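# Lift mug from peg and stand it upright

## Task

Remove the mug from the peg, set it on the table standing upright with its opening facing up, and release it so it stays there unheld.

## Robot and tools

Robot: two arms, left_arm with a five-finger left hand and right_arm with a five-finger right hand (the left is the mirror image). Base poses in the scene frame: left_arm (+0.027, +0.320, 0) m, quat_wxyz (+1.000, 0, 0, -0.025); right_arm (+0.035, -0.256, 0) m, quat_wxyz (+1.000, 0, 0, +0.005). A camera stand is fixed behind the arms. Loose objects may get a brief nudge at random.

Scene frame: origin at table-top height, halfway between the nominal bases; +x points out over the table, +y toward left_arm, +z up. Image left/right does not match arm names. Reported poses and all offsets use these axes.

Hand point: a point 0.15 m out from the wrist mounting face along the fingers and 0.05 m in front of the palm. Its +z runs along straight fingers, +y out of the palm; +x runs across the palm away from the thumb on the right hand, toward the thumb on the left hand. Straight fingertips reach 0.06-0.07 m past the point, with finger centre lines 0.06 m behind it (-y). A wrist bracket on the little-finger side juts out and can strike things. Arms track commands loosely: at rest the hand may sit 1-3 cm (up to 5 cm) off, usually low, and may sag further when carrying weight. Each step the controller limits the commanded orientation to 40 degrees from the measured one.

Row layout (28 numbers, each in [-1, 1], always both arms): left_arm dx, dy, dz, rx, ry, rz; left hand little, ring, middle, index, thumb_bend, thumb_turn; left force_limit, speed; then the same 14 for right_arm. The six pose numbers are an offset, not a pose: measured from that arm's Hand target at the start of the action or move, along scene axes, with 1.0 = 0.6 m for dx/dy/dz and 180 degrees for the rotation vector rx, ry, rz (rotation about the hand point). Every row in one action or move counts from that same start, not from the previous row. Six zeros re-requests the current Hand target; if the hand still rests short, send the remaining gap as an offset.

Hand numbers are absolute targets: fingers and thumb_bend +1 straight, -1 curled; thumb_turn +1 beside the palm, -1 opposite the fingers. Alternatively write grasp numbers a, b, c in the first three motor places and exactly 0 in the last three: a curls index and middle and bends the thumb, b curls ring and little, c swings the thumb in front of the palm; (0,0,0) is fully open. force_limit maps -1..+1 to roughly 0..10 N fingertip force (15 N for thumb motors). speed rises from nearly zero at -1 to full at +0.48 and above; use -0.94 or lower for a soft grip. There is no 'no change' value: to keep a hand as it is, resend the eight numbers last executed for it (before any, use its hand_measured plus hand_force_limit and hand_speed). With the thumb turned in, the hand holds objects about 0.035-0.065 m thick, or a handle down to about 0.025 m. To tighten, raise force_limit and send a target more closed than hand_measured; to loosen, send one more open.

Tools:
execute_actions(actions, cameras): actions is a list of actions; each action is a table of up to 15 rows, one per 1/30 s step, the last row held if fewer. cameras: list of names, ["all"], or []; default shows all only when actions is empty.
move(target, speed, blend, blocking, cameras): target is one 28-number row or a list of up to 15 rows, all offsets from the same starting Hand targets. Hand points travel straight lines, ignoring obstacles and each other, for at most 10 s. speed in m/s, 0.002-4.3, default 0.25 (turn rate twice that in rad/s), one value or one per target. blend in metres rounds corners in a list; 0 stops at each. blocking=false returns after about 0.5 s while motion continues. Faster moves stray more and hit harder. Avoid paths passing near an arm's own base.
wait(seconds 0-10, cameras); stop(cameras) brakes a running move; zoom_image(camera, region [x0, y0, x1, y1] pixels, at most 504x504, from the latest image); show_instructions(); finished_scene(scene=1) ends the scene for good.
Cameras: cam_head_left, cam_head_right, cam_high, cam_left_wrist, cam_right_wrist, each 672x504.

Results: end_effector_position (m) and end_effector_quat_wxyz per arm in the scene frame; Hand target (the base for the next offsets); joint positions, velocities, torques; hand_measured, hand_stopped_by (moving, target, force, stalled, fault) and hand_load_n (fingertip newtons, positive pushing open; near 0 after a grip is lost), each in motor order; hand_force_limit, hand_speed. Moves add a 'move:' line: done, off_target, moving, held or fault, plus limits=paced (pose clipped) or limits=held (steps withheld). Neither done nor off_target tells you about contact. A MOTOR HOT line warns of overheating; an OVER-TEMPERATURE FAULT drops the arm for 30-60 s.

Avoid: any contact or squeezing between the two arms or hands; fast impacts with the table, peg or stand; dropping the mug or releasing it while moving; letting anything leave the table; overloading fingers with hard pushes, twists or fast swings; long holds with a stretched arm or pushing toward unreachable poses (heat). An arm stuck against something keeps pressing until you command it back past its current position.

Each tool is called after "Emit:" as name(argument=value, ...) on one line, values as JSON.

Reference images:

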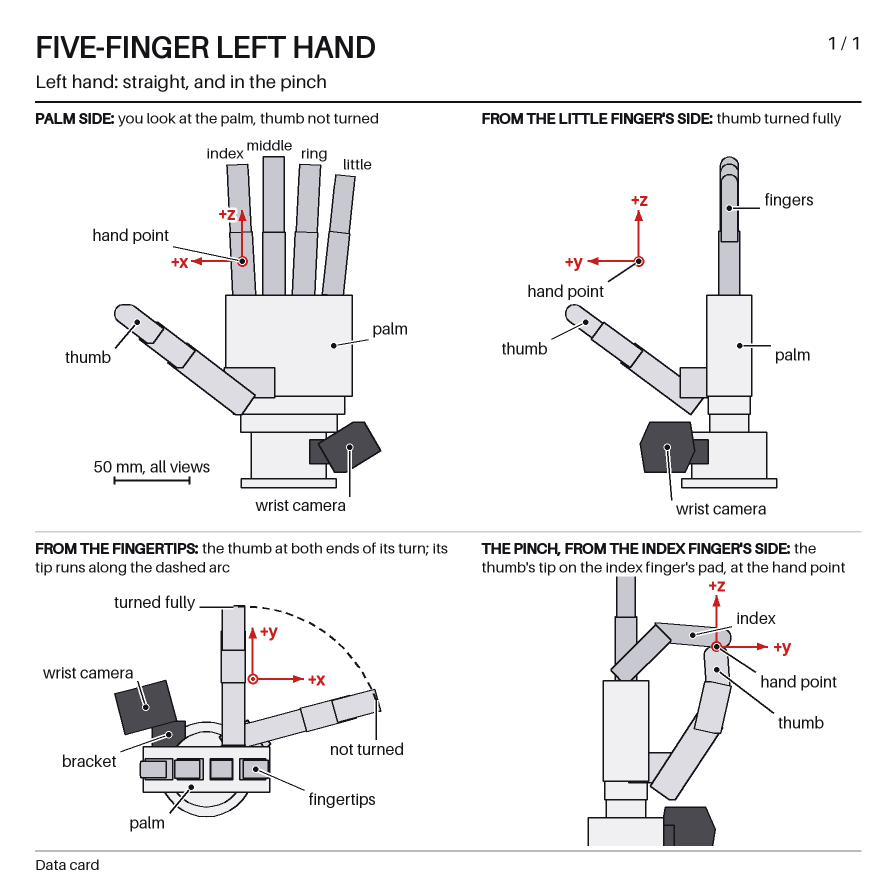

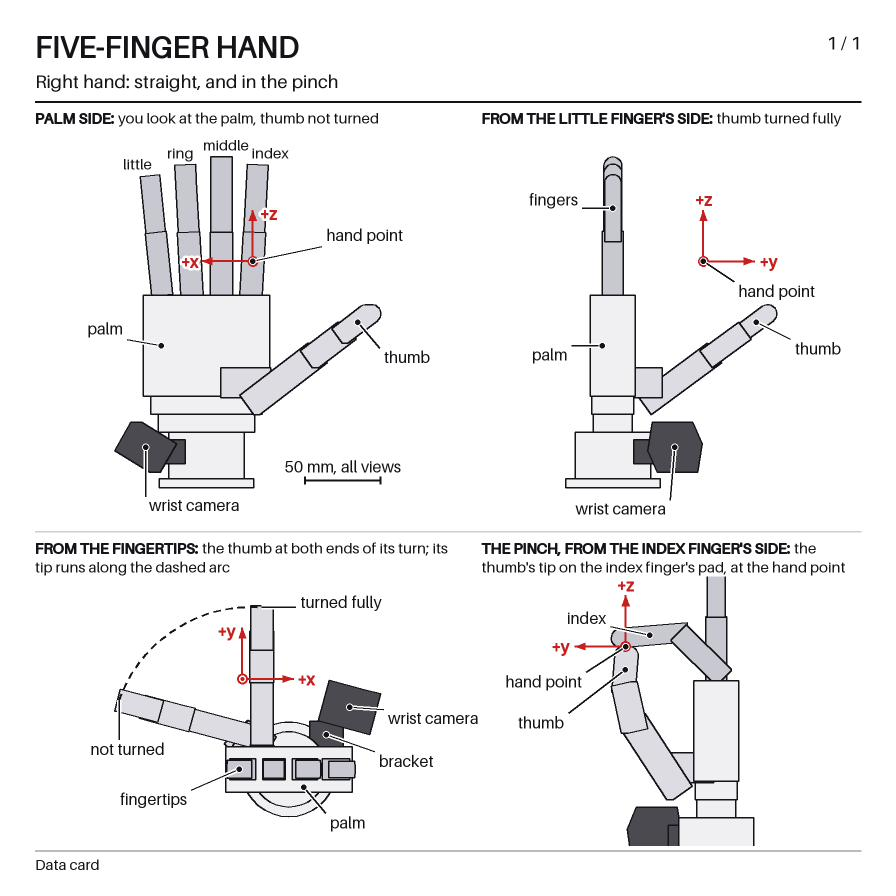

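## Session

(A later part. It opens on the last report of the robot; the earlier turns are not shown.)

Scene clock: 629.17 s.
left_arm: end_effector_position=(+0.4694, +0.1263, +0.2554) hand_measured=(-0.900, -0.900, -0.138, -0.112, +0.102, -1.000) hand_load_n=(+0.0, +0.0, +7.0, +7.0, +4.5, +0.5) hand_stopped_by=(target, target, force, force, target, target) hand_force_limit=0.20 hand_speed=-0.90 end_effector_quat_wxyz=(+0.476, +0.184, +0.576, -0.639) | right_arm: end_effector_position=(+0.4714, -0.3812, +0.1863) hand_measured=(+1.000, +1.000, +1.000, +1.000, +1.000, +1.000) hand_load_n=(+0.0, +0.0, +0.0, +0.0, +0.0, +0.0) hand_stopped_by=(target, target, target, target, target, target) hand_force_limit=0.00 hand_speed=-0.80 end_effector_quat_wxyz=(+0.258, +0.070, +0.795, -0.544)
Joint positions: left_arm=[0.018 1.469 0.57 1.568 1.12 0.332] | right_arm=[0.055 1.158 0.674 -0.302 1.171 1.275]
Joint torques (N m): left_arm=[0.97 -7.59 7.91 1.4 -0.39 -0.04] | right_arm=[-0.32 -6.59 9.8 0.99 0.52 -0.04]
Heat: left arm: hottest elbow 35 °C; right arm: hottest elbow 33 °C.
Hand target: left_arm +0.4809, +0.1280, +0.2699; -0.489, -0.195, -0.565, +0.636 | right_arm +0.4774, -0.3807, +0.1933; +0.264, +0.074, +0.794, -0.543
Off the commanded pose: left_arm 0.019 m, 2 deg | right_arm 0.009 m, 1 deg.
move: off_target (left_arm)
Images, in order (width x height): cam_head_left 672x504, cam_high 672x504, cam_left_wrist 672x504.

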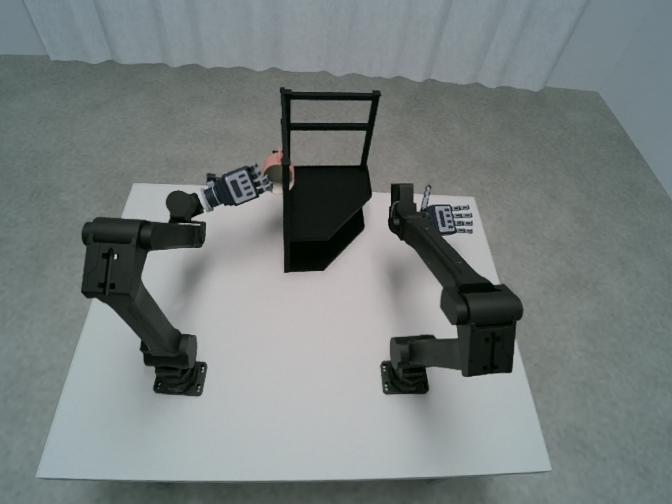

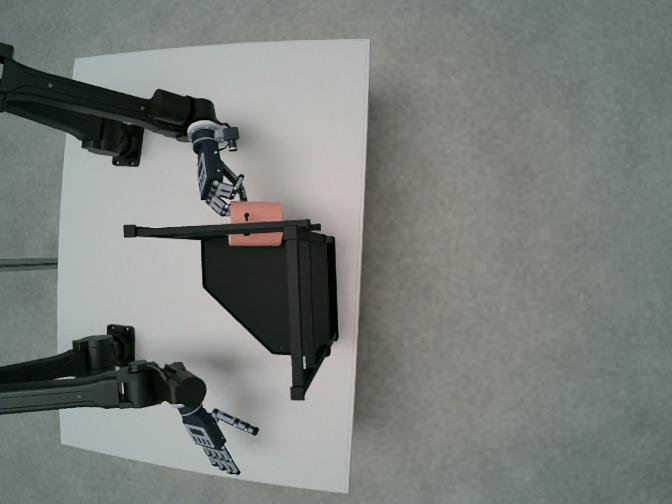

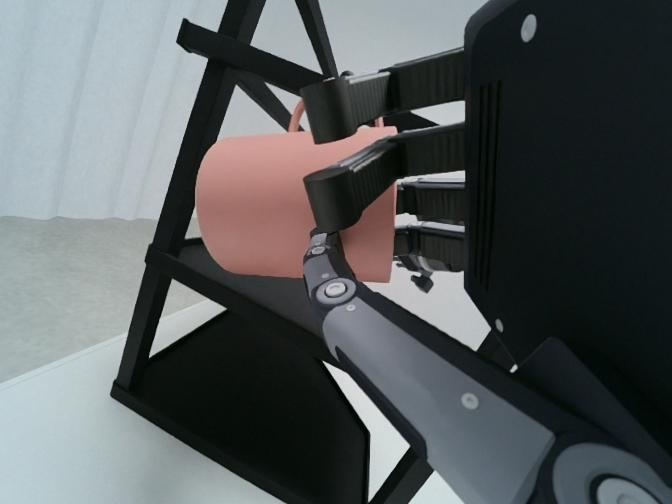

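Emit:
move(target=[0, 0, 0.0167, 0, 0, 0, -0.9, -0.9, -0.6, -0.6, 0.1, -1, 0.2, -0.9, 0,0,0,0,0,0, 1,1,1,1,1,1,0,-0.8], speed=0.04, cameras=["cam_head_left","cam_high","cam_left_wrist"])

Emit:
zoom_image(camera="cam_head_left", region=[220, 130, 320, 220])

Emit:
zoom_image(camera="cam_left_wrist", region=[140, 0, 500, 340])

Scene clock: 638.47 s.
left_arm: end_effector_position=(+0.4690, +0.1261, +0.2561) hand_measured=(-0.900, -0.900, -0.138, -0.112, +0.102, -1.000) hand_load_n=(+0.0, +0.0, +7.5, +6.0, +4.5, +0.5) hand_stopped_by=(target, target, force, force, target, target) hand_force_limit=0.20 hand_speed=-0.90 end_effector_quat_wxyz=(+0.473, +0.181, +0.577, -0.640) | right_arm: end_effector_position=(+0.4714, -0.3812, +0.1863) hand_measured=(+1.000, +1.000, +1.000, +1.000, +1.000, +1.000) hand_load_n=(+0.0, +0.0, +0.0, +0.0, +0.0, +0.0) hand_stopped_by=(target, target, target, target, target, target) hand_force_limit=0.00 hand_speed=-0.80 end_effector_quat_wxyz=(+0.258, +0.070, +0.795, -0.544)
Joint positions: left_arm=[0.018 1.464 0.57 1.557 1.121 0.327] | right_arm=[0.055 1.158 0.674 -0.302 1.171 1.275]
Joint torques (N m): left_arm=[1.03 -9.41 8.5 0.64 -0.42 -0.02] | right_arm=[-0.38 -6.53 9.83 0.98 0.52 -0.03]
Heat: left arm: hottest elbow 34 °C; right arm: hottest elbow 33 °C.
Hand target: left_arm +0.4809, +0.1280, +0.2800; -0.489, -0.195, -0.565, +0.636 | right_arm +0.4774, -0.3807, +0.1933; +0.264, +0.074, +0.794, -0.543
Off the commanded pose: left_arm 0.027 m, 3 deg | right_arm 0.009 m, 1 deg.
move: off_target (left_arm)
Images, in order (width x height): cam_head_left 672x504, cam_high 672x504, cam_left_wrist 672x504.

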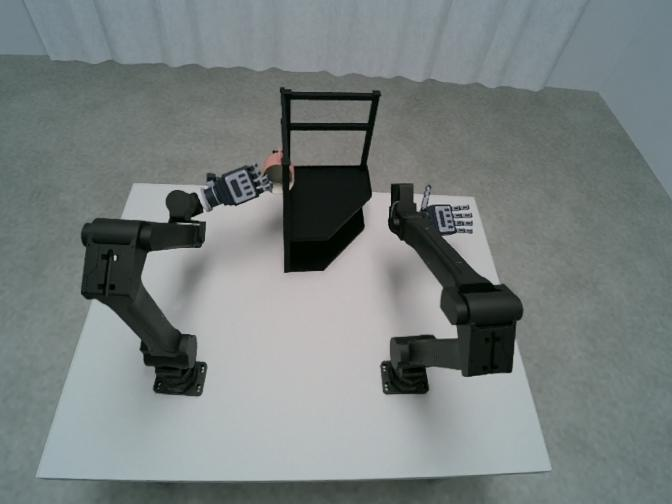

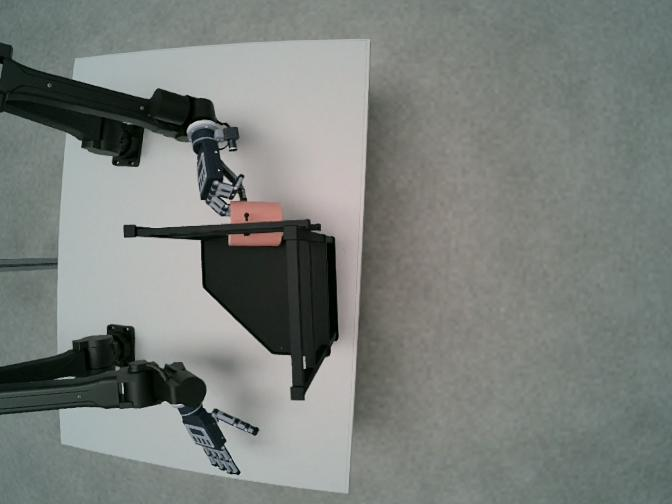

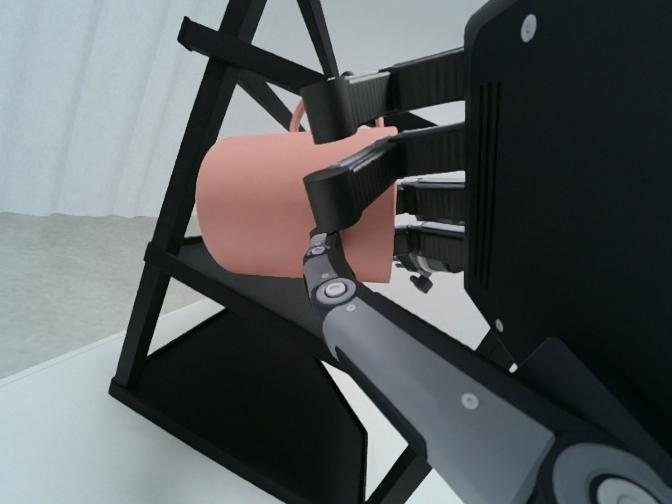

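Scaled by 5.040 from the camera's 672x504 image, which has a finer 960x720 frame.

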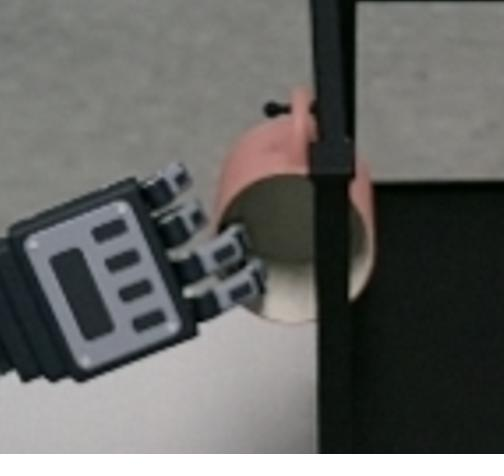

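Scaled by 1.400 from the camera's 672x504 image, which has a finer 960x720 frame.

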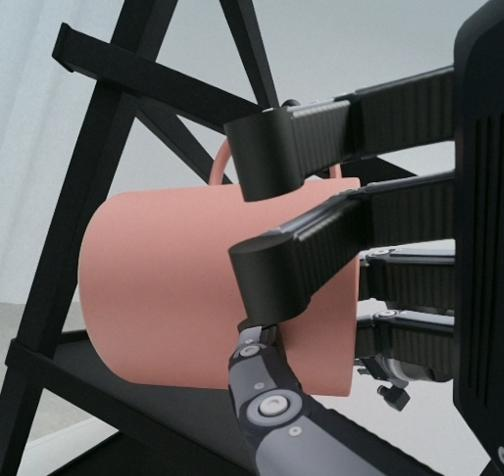

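Emit:
move(target=[0, 0.0, 0.0167, 0, 0, 0, -0.9, -0.9, -0.6, -0.6, 0.1, -1, 0.2, -0.9, 0,0,0,0,0,0, 1,1,1,1,1,1,0,-0.8], speed=0.04, cameras=["cam_head_left","cam_high","cam_left_wrist"])

Emit:
zoom_image(camera="cam_head_left", region=[220, 130, 320, 220])

Emit:
zoom_image(camera="cam_left_wrist", region=[140, 0, 500, 340])

Scene clock: 645.20 s.
left_arm: end_effector_position=(+0.4668, +0.1257, +0.2584) hand_measured=(-0.900, -0.900, -0.138, -0.112, +0.102, -1.000) hand_load_n=(+0.0, +0.0, +8.0, +5.5, +4.0, +0.5) hand_stopped_by=(target, target, force, force, target, target) hand_force_limit=0.20 hand_speed=-0.90 end_effector_quat_wxyz=(+0.465, +0.175, +0.583, -0.643) | right_arm: end_effector_position=(+0.4714, -0.3812, +0.1863) hand_measured=(+1.000, +1.000, +1.000, +1.000, +1.000, +1.000) hand_load_n=(+0.0, +0.0, -0.5, +0.0, +0.0, +0.0) hand_stopped_by=(target, target, target, target, target, target) hand_force_limit=0.00 hand_speed=-0.80 end_effector_quat_wxyz=(+0.258, +0.070, +0.795, -0.544)
Joint positions: left_arm=[0.018 1.442 0.57 1.517 1.125 0.32] | right_arm=[0.055 1.158 0.674 -0.302 1.171 1.275]
Joint torques (N m): left_arm=[1.08 -9.82 9.16 0.69 -0.57 0.05] | right_arm=[-0.26 -6.59 9.8 0.96 0.52 -0.04]
Heat: left arm: hottest elbow 35 °C; right arm: hottest elbow 33 °C.
Hand target: left_arm +0.4809, +0.1280, +0.2900; -0.489, -0.195, -0.565, +0.636 | right_arm +0.4774, -0.3807, +0.1933; +0.264, +0.074, +0.794, -0.543
Off the commanded pose: left_arm 0.035 m, 4 deg | right_arm 0.009 m, 1 deg.
move: off_target (left_arm)
Images, in order (width x height): cam_head_left 672x504, cam_high 672x504, cam_left_wrist 672x504.

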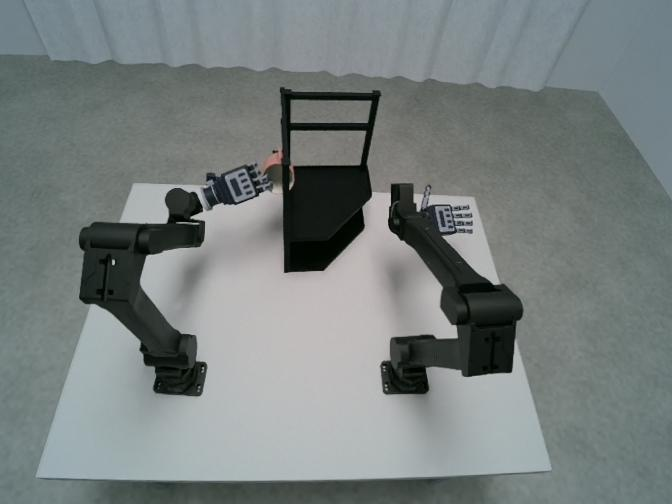

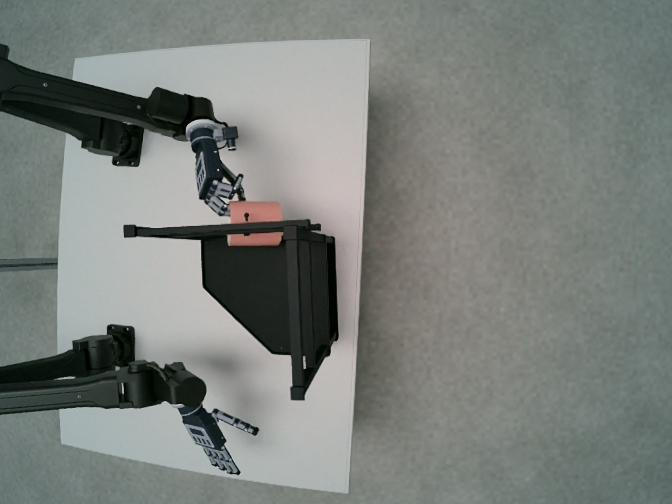

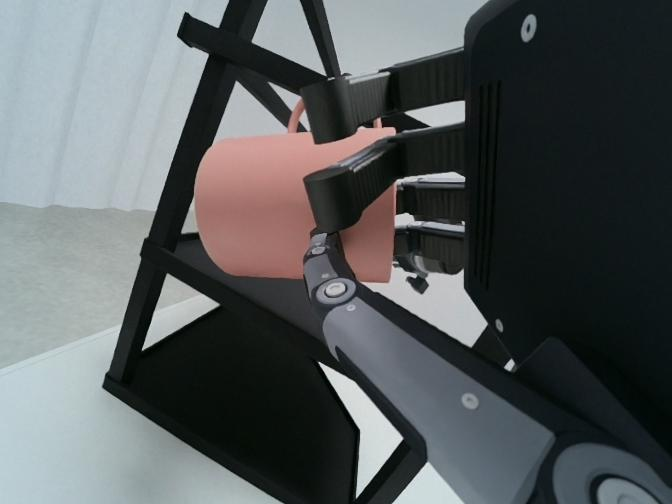

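Scaled by 5.040 from the camera's 672x504 image, which has a finer 960x720 frame.

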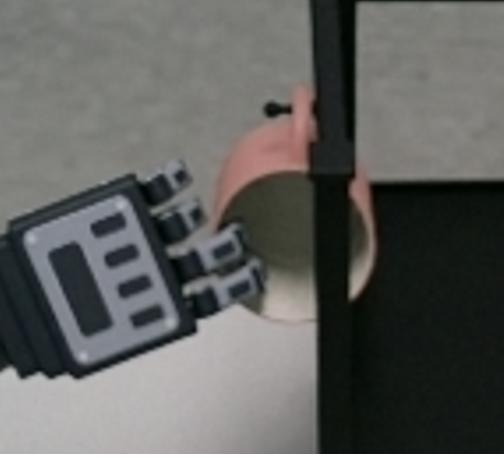

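Scaled by 1.400 from the camera's 672x504 image, which has a finer 960x720 frame.

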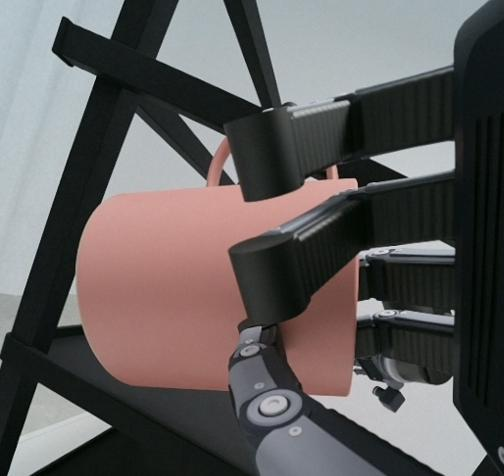

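Emit:
move(target=[0.008, 0.05, 0.0133, 0, 0, 0, -0.9, -0.9, -0.6, -0.6, 0.1, -1, 0.2, -0.9, 0,0,0,0,0,0, 1,1,1,1,1,1,0,-0.8], speed=0.04, cameras=["cam_head_left","cam_high","cam_left_wrist"])

Emit:
zoom_image(camera="cam_head_left", region=[220, 130, 320, 220])

Emit:
zoom_image(camera="cam_left_wrist", region=[140, 0, 500, 340])

Emit:
zoom_image(camera="cam_high", region=[190, 150, 310, 260])

Scene clock: 654.73 s.
left_arm: end_effector_position=(+0.4687, +0.1548, +0.2617) hand_measured=(-0.900, -0.900, -0.138, -0.112, +0.102, -1.000) hand_load_n=(+0.0, +0.0, +10.0, +5.0, +10.0, +4.5) hand_stopped_by=(target, target, force, force, target, target) hand_force_limit=0.20 hand_speed=-0.90 end_effector_quat_wxyz=(+0.452, +0.160, +0.595, -0.645) | right_arm: end_effector_position=(+0.4714, -0.3812, +0.1863) hand_measured=(+1.000, +1.000, +1.000, +1.000, +1.000, +1.000) hand_load_n=(+0.0, +0.0, +0.0, +0.0, +0.0, +0.0) hand_stopped_by=(target, target, target, target, target, target) hand_force_limit=0.00 hand_speed=-0.80 end_effector_quat_wxyz=(+0.258, +0.070, +0.795, -0.544)
Joint positions: left_arm=[0.101 1.44 0.588 1.557 1.19 0.206] | right_arm=[0.055 1.158 0.674 -0.302 1.171 1.275]
Joint torques (N m): left_arm=[0.97 -9.11 9.74 1.81 -0.92 0.13] | right_arm=[-0.26 -6.59 9.8 0.96 0.53 -0.04]
Heat: left arm: hottest elbow 35 °C; right arm: hottest elbow 33 °C.
Hand target: left_arm +0.4856, +0.1580, +0.2979; +0.489, +0.195, +0.565, -0.636 | right_arm +0.4774, -0.3807, +0.1933; +0.264, +0.074, +0.794, -0.543
Off the commanded pose: left_arm 0.040 m, 7 deg | right_arm 0.009 m, 1 deg.
joint sent to its limit (left arm) — joint 4 (wrist pitch), upper limit. The joint targets still meet the commanded pose.
move: off_target (left_arm)
Images, in order (width x height): cam_head_left 672x504, cam_high 672x504, cam_left_wrist 672x504.

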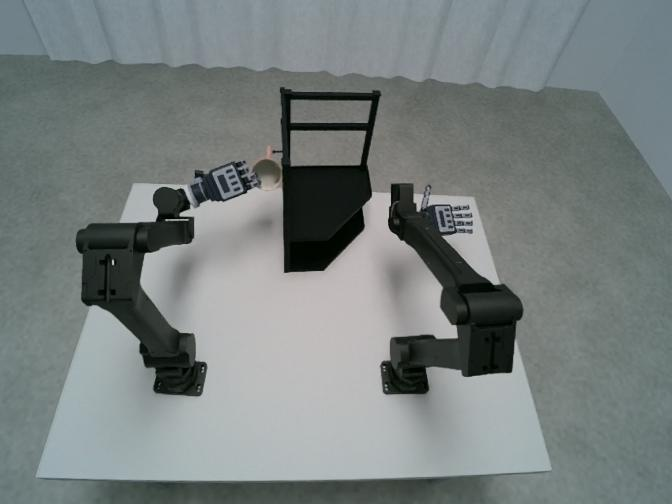

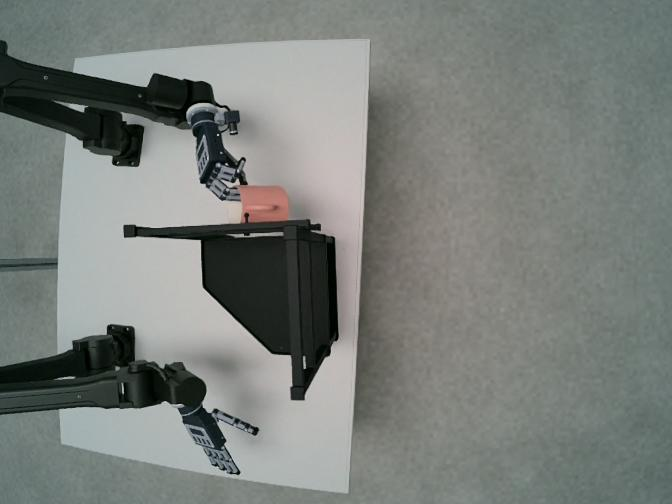

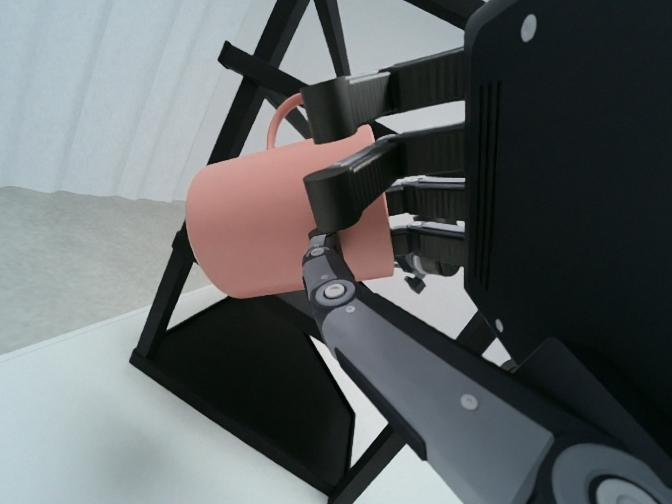

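Scaled by 5.040 from the camera's 672x504 image, which has a finer 960x720 frame.

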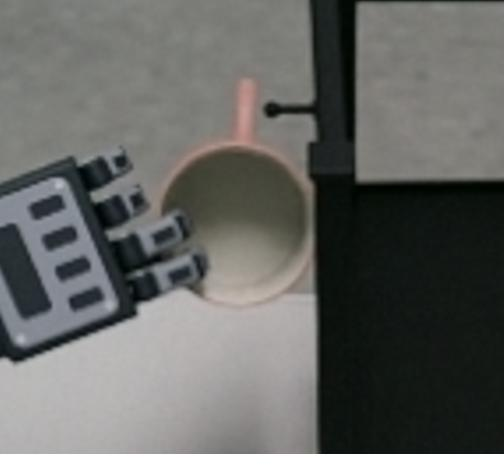

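Scaled by 1.400 from the camera's 672x504 image, which has a finer 960x720 frame.

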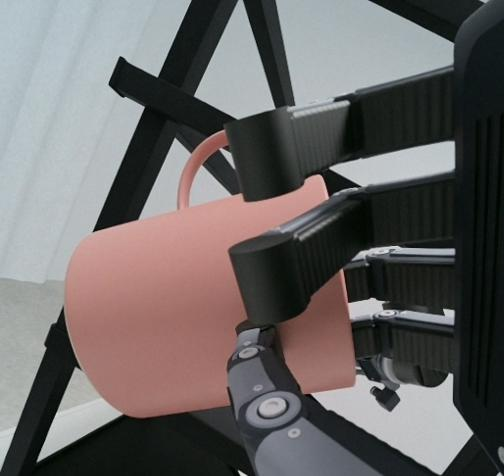

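Scaled by 4.200 from the camera's 672x504 image, which has a finer 960x720 frame.

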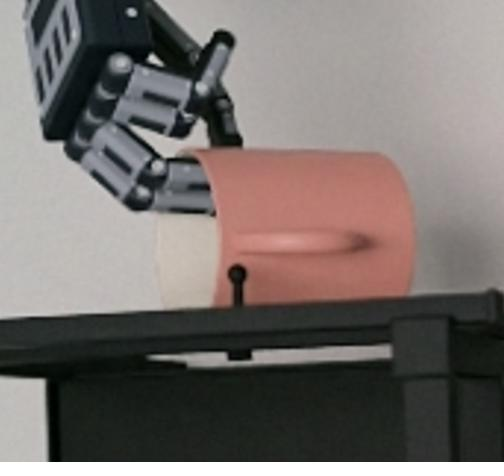

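Emit:
move(target=[0,0.15,0.01,0,0,0,-0.9,-0.9,-0.6,-0.6,0.1,-1,0.2,-0.9,0,0,0,0,0,0,1,1,1,1,1,1,0,-0.8], speed=0.1, cameras=["cam_head_left","cam_high","cam_left_wrist"])

Scene clock: 686.07 s.
left_arm: end_effector_position=(+0.4708, +0.2411, +0.2613) hand_measured=(-0.900, -0.900, -0.138, -0.112, +0.102, -1.000) hand_load_n=(-0.5, -0.5, +10.5, +4.5, +9.5, +4.5) hand_stopped_by=(target, target, force, force, target, target) hand_force_limit=0.20 hand_speed=-0.90 end_effector_quat_wxyz=(+0.452, +0.127, +0.637, -0.612) | right_arm: end_effector_position=(+0.4714, -0.3812, +0.1863) hand_measured=(+1.000, +1.000, +1.000, +1.000, +1.000, +1.000) hand_load_n=(+0.0, +0.0, +0.0, +0.0, +0.0, +0.0) hand_stopped_by=(target, target, target, target, target, target) hand_force_limit=0.00 hand_speed=-0.80 end_effector_quat_wxyz=(+0.258, +0.070, +0.795, -0.544)
Joint positions: left_arm=[0.323 1.409 0.614 1.557 1.343 0.084] | right_arm=[0.055 1.158 0.674 -0.302 1.171 1.275]
Joint torques (N m): left_arm=[1.03 -10.46 10.17 1.65 -1.05 0.14] | right_arm=[-0.26 -6.59 9.83 0.98 0.52 -0.03]
Heat: left arm: hottest elbow 39 °C; right arm: hottest elbow 33 °C.
Hand target: left_arm +0.4857, +0.2480, +0.3041; +0.489, +0.195, +0.565, -0.635 | right_arm +0.4774, -0.3807, +0.1933; +0.264, +0.074, +0.794, -0.543
Off the commanded pose: left_arm 0.046 m, 12 deg | right_arm 0.009 m, 1 deg.
joint sent to its limit (left arm) — joint 4 (wrist pitch), upper limit. The joint targets are off in orientation, not in position.
move: off_target (left_arm)
Images, in order (width x height): cam_head_left 672x504, cam_high 672x504, cam_left_wrist 672x504.

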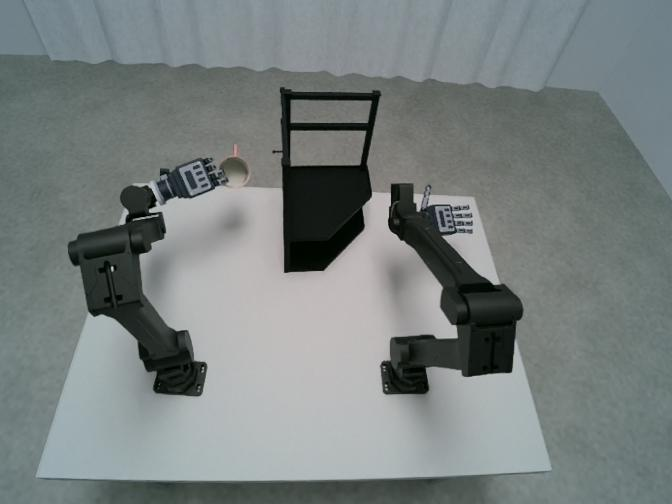

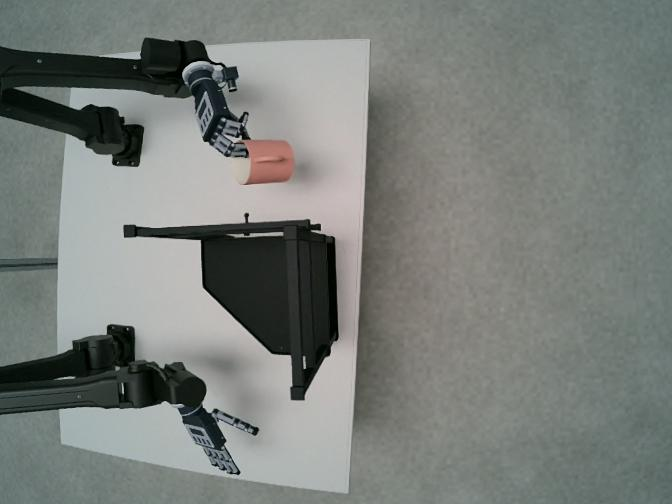

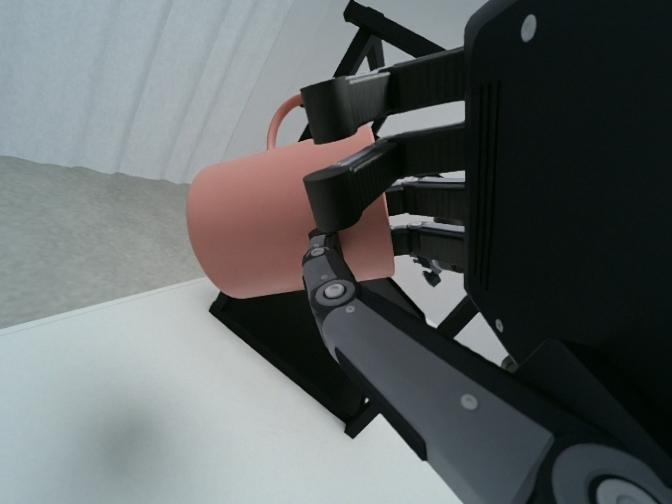

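Emit:
zoom_image(camera="cam_high", region=[180, 100, 340, 220])

Emit:
zoom_image(camera="cam_head_left", region=[140, 120, 300, 240])

Scaled by 3.150 from the camera's 672x504 image, which has a finer 960x720 frame.

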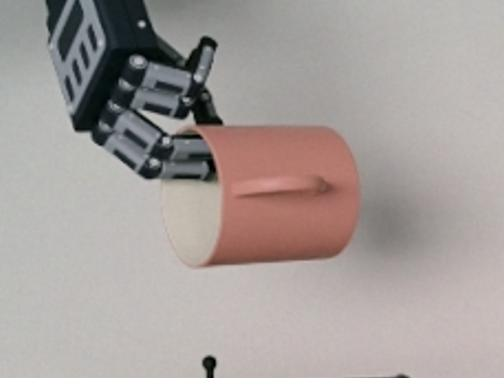

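Scaled by 3.150 from the camera's 672x504 image, which has a finer 960x720 frame.

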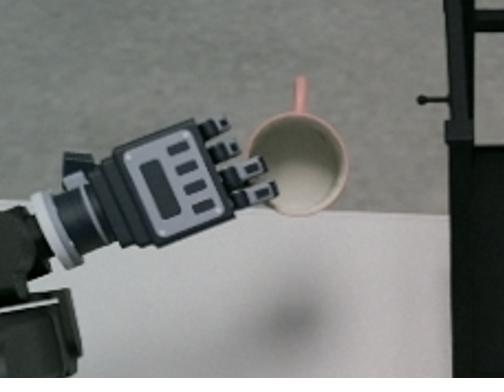

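Emit:
zoom_image(camera="cam_head_left", region=[200, 130, 270, 200])

Emit:
zoom_image(camera="cam_left_wrist", region=[160, 60, 500, 330])

Scaled by 7.200 from the camera's 672x504 image, which has a finer 960x720 frame.

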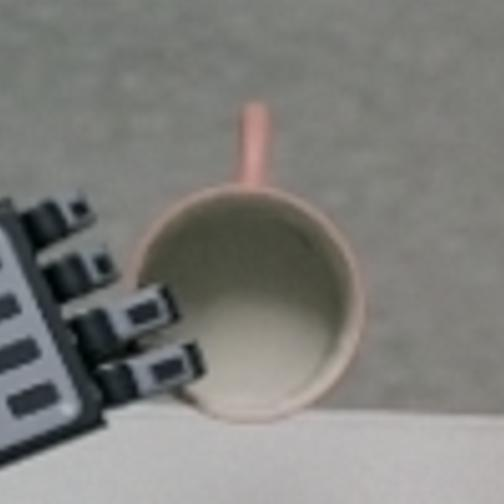

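Scaled by 1.482 from the camera's 672x504 image, which has a finer 960x720 frame.

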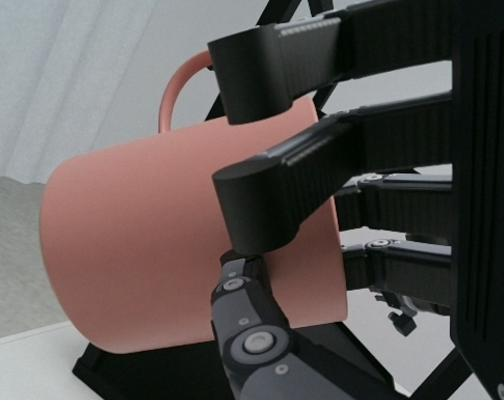

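Emit:
move(target=[0,0.02,0,-0.023,0.16,0,-0.9,-0.9,-0.6,-0.6,0.1,-1,0.2,-0.9,0,0,0,0,0,0,1,1,1,1,1,1,0,-0.8], speed=0.13, cameras=["cam_head_left","cam_high","cam_left_wrist"])

Scene clock: 737.57 s.
left_arm: end_effector_position=(+0.4684, +0.2517, +0.2723) hand_measured=(-0.900, -0.900, -0.138, -0.112, +0.102, -1.000) hand_load_n=(+0.0, +0.0, +9.5, +5.5, +9.5, +4.5) hand_stopped_by=(target, target, force, force, target, target) hand_force_limit=0.20 hand_speed=-0.90 end_effector_quat_wxyz=(+0.304, -0.019, +0.656, -0.691) | right_arm: end_effector_position=(+0.4714, -0.3812, +0.1863) hand_measured=(+1.000, +1.000, +1.000, +1.000, +1.000, +1.000) hand_load_n=(+0.0, +0.0, +0.0, +0.0, +0.0, -0.5) hand_stopped_by=(target, target, target, target, target, target) hand_force_limit=0.00 hand_speed=-0.80 end_effector_quat_wxyz=(+0.258, +0.070, +0.795, -0.544)
Joint positions: left_arm=[0.364 1.453 0.716 1.562 1.38 -0.43] | right_arm=[0.055 1.158 0.674 -0.302 1.171 1.275]
Joint torques (N m): left_arm=[1.14 -9.52 10.5 1.39 -1.17 -0.03] | right_arm=[-0.26 -6.65 9.8 0.95 0.52 -0.04]
Heat: left arm: hottest elbow 40 °C; right arm: hottest elbow 33 °C.
Hand target: left_arm +0.4857, +0.2601, +0.3040; +0.340, +0.013, +0.646, -0.684 | right_arm +0.4774, -0.3807, +0.1933; +0.264, +0.074, +0.794, -0.543
Off the commanded pose: left_arm 0.037 m, 6 deg | right_arm 0.009 m, 1 deg.
joint sent to its limit (left arm) — joint 4 (wrist pitch), upper limit. The joint targets still meet the commanded pose.
move: off_target (left_arm)
Images, in order (width x height): cam_head_left 672x504, cam_high 672x504, cam_left_wrist 672x504.

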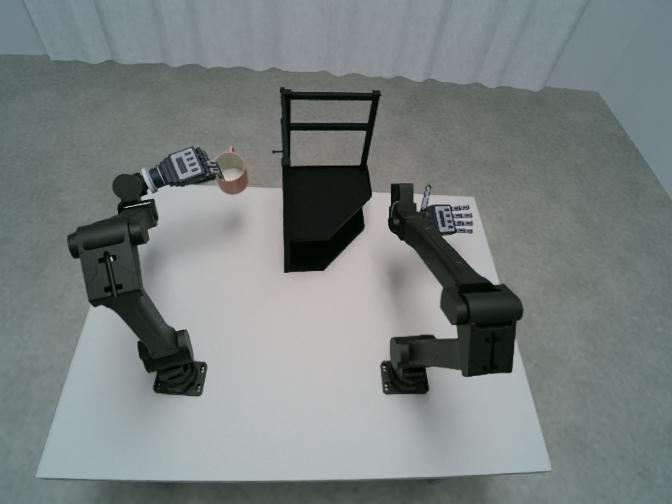

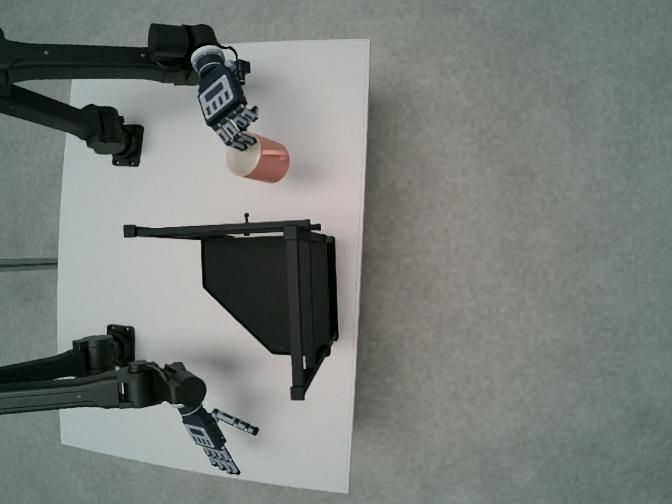

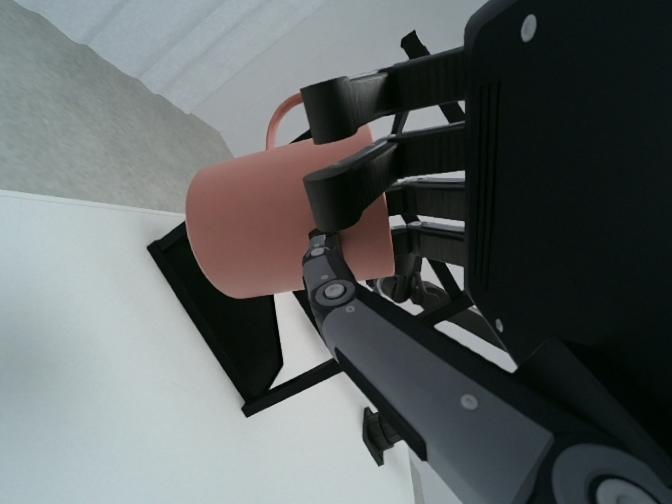

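Emit:
move(target=[-0.01,0.0,-0.15,-0.022,0.16,0.001,-0.9,-0.9,-0.6,-0.6,0.1,-1,0.2,-0.9,0,0,0,0,0,0,1,1,1,1,1,1,0,-0.8], speed=0.12, cameras=["cam_head_left","cam_high","cam_left_wrist"])

Scene clock: 749.50 s.
left_arm: end_effector_position=(+0.4702, +0.2567, +0.1918) hand_measured=(-0.900, -0.900, -0.138, -0.112, +0.102, -1.000) hand_load_n=(+0.0, +0.0, +8.0, +6.5, +10.5, +4.5) hand_stopped_by=(target, target, force, force, target, target) hand_force_limit=0.20 hand_speed=-0.90 end_effector_quat_wxyz=(+0.149, -0.190, +0.684, -0.688) | right_arm: end_effector_position=(+0.4714, -0.3812, +0.1863) hand_measured=(+1.000, +1.000, +1.000, +1.000, +1.000, +1.000) hand_load_n=(+0.0, +0.0, +0.0, +0.0, +0.0, +0.0) hand_stopped_by=(target, target, target, target, target, target) hand_force_limit=0.00 hand_speed=-0.80 end_effector_quat_wxyz=(+0.258, +0.070, +0.795, -0.544)
Joint positions: left_arm=[0.364 1.461 0.716 0.695 1.401 -0.008] | right_arm=[0.055 1.158 0.674 -0.302 1.171 1.275]
Joint torques (N m): left_arm=[0.56 -11.63 8.66 0.94 0.19 -0.02] | right_arm=[-0.38 -6.53 9.83 0.95 0.52 -0.04]
Heat: left arm: hottest elbow 39 °C; right arm: hottest elbow 34 °C.
Hand target: left_arm +0.4797, +0.2600, +0.2140; +0.170, -0.170, +0.686, -0.687 | right_arm +0.4774, -0.3807, +0.1933; +0.264, +0.074, +0.794, -0.543
Off the commanded pose: left_arm 0.024 m, 3 deg | right_arm 0.009 m, 1 deg.
move: off_target (left_arm)
Images, in order (width x height): cam_head_left 672x504, cam_high 672x504, cam_left_wrist 672x504.

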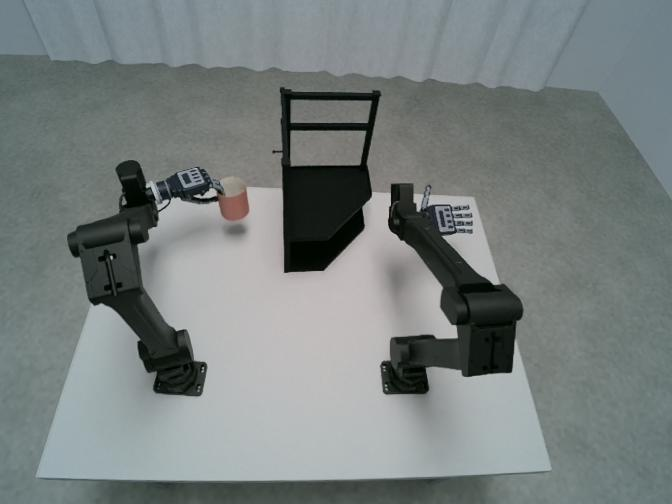

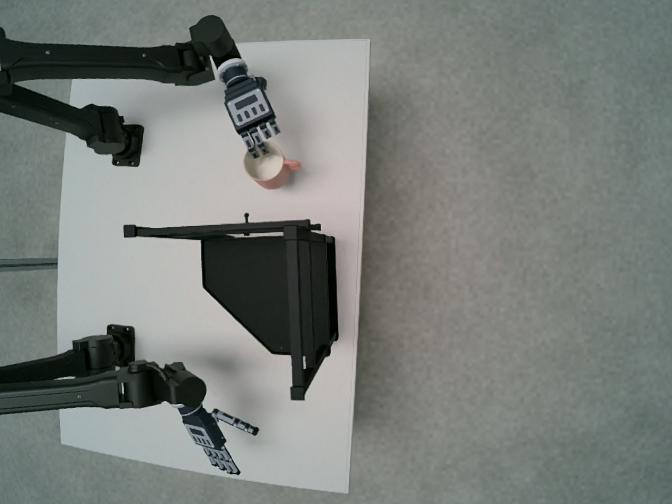

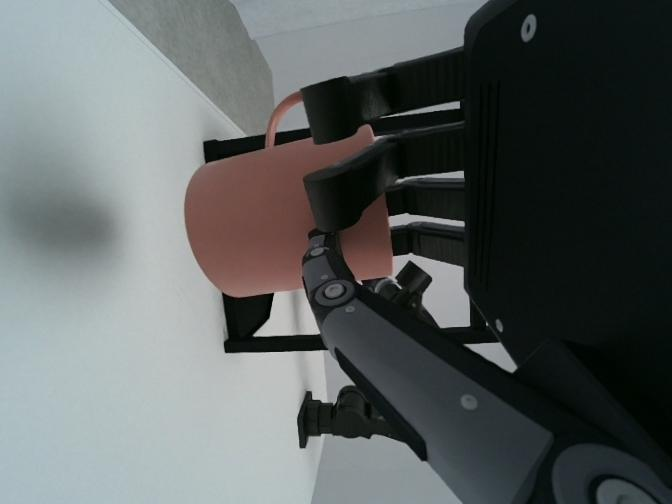

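Emit:
zoom_image(camera="cam_head_left", region=[190, 160, 270, 240])

Emit:
zoom_image(camera="cam_high", region=[220, 120, 320, 210])

Emit:
zoom_image(camera="cam_head_right", region=[180, 160, 260, 240])

Scaled by 6.300 from the camera's 672x504 image, which has a finer 960x720 frame.

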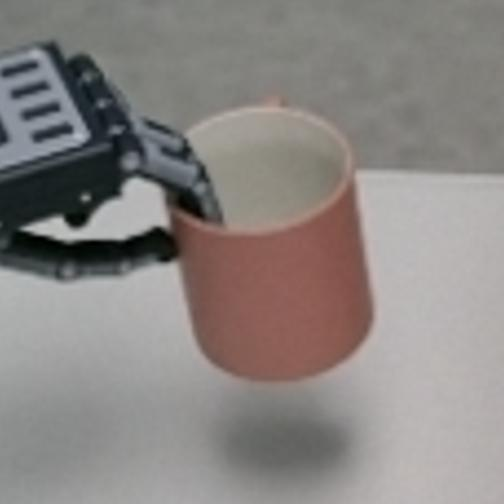

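Scaled by 5.040 from the camera's 672x504 image, which has a finer 960x720 frame.

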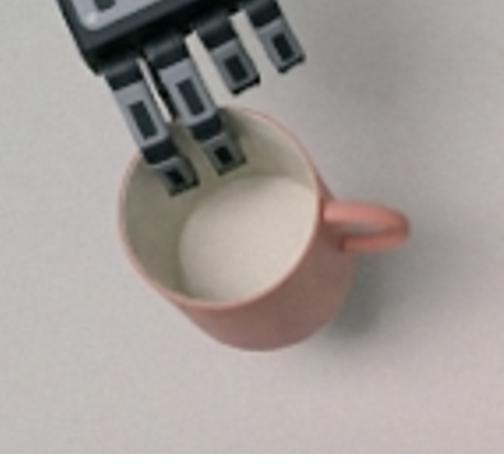

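This scene's latest camera images include none from cam_head_right. They are from: cam_head_left, cam_high, cam_left_wrist. cam_head_right's image comes with the result of a call that names it in "cameras".

Emit:
move(target=[-0.01,0.02,-0.15,0,-0.028,0,-0.9,-0.9,-0.6,-0.6,0.1,-1,0.2,-0.9,0,0,0,0,0,0,1,1,1,1,1,1,0,-0.8], speed=0.1, cameras=["all"])

Scene clock: 778.50 s.
left_arm: end_effector_position=(+0.4701, +0.2675, +0.1169) hand_measured=(-0.900, -0.900, -0.138, -0.112, +0.102, -1.000) hand_load_n=(+0.0, +0.0, +8.5, +6.5, +10.5, +4.5) hand_stopped_by=(target, target, force, force, target, target) hand_force_limit=0.20 hand_speed=-0.90 end_effector_quat_wxyz=(+0.187, -0.148, +0.684, -0.690) | right_arm: end_effector_position=(+0.4714, -0.3812, +0.1863) hand_measured=(+1.000, +1.000, +1.000, +1.000, +1.000, +1.000) hand_load_n=(+0.0, +0.0, +0.0, +0.0, +0.0, +0.0) hand_stopped_by=(target, target, target, target, target, target) hand_force_limit=0.00 hand_speed=-0.80 end_effector_quat_wxyz=(+0.258, +0.070, +0.795, -0.544)
Joint positions: left_arm=[0.392 1.707 0.647 1.215 1.434 -0.101] | right_arm=[0.055 1.158 0.674 -0.302 1.171 1.275]
Joint torques (N m): left_arm=[1.14 -11.34 4.81 1.91 0 -0.14] | right_arm=[-0.21 -6.59 9.81 0.98 0.53 -0.04]
Heat: left arm: hottest elbow 38 °C; right arm: hottest elbow 34 °C.
Hand target: left_arm +0.4737, +0.2720, +0.1239; +0.200, -0.140, +0.678, -0.693 | right_arm +0.4774, -0.3807, +0.1933; +0.264, +0.074, +0.794, -0.543
Off the commanded pose: left_arm 0.009 m, 2 deg | right_arm 0.009 m, 1 deg.
move: done

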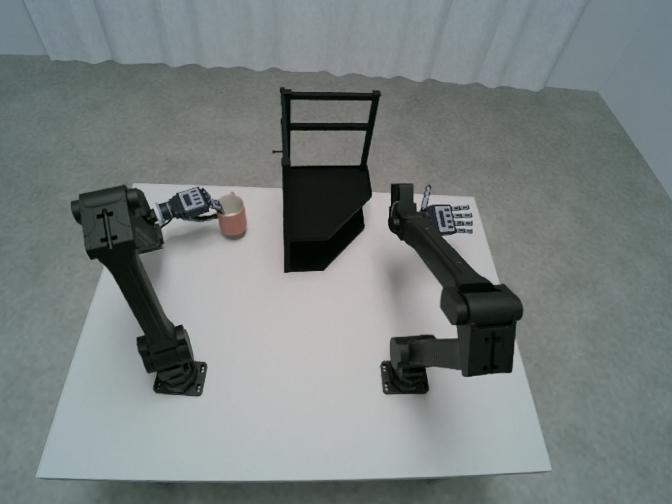

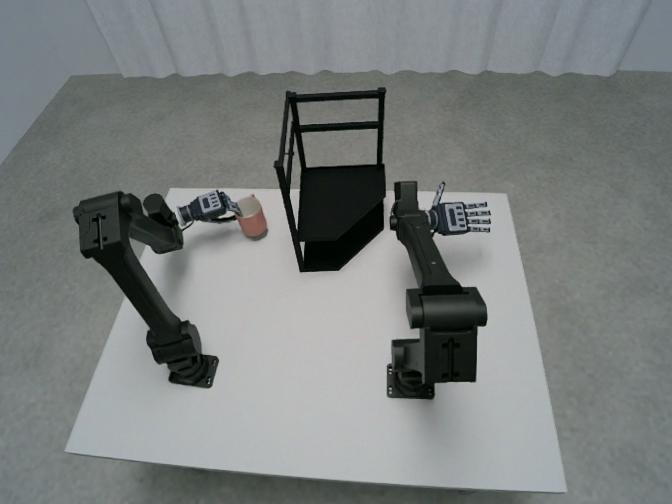

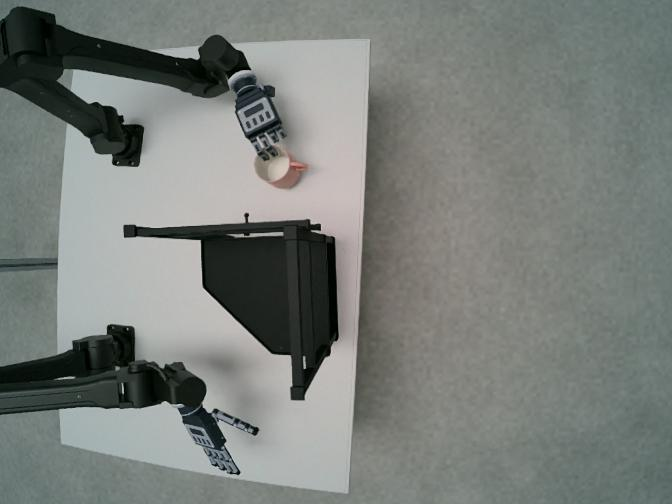

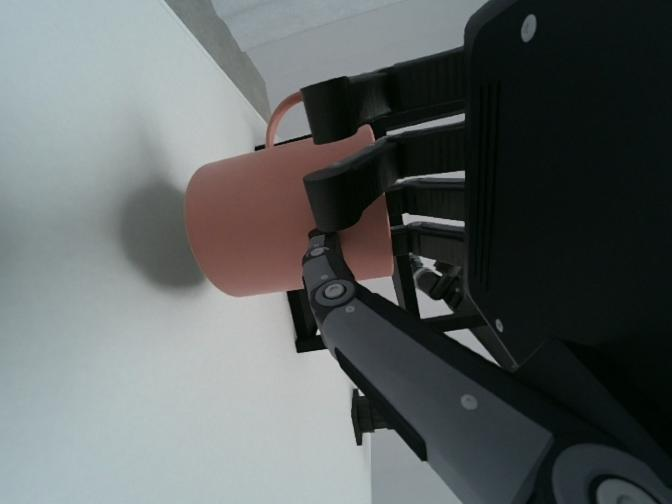

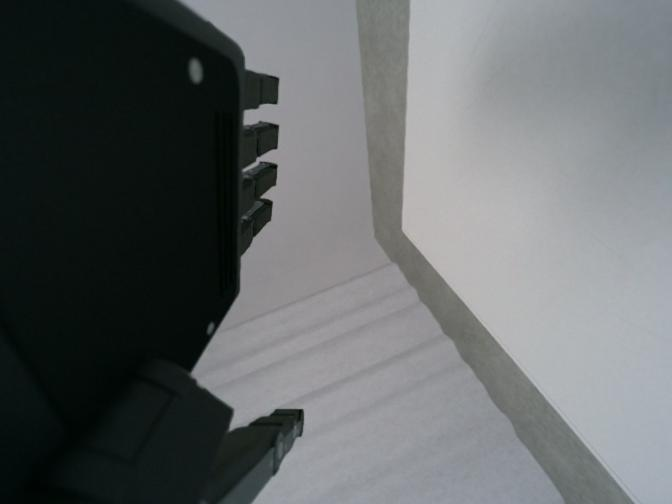

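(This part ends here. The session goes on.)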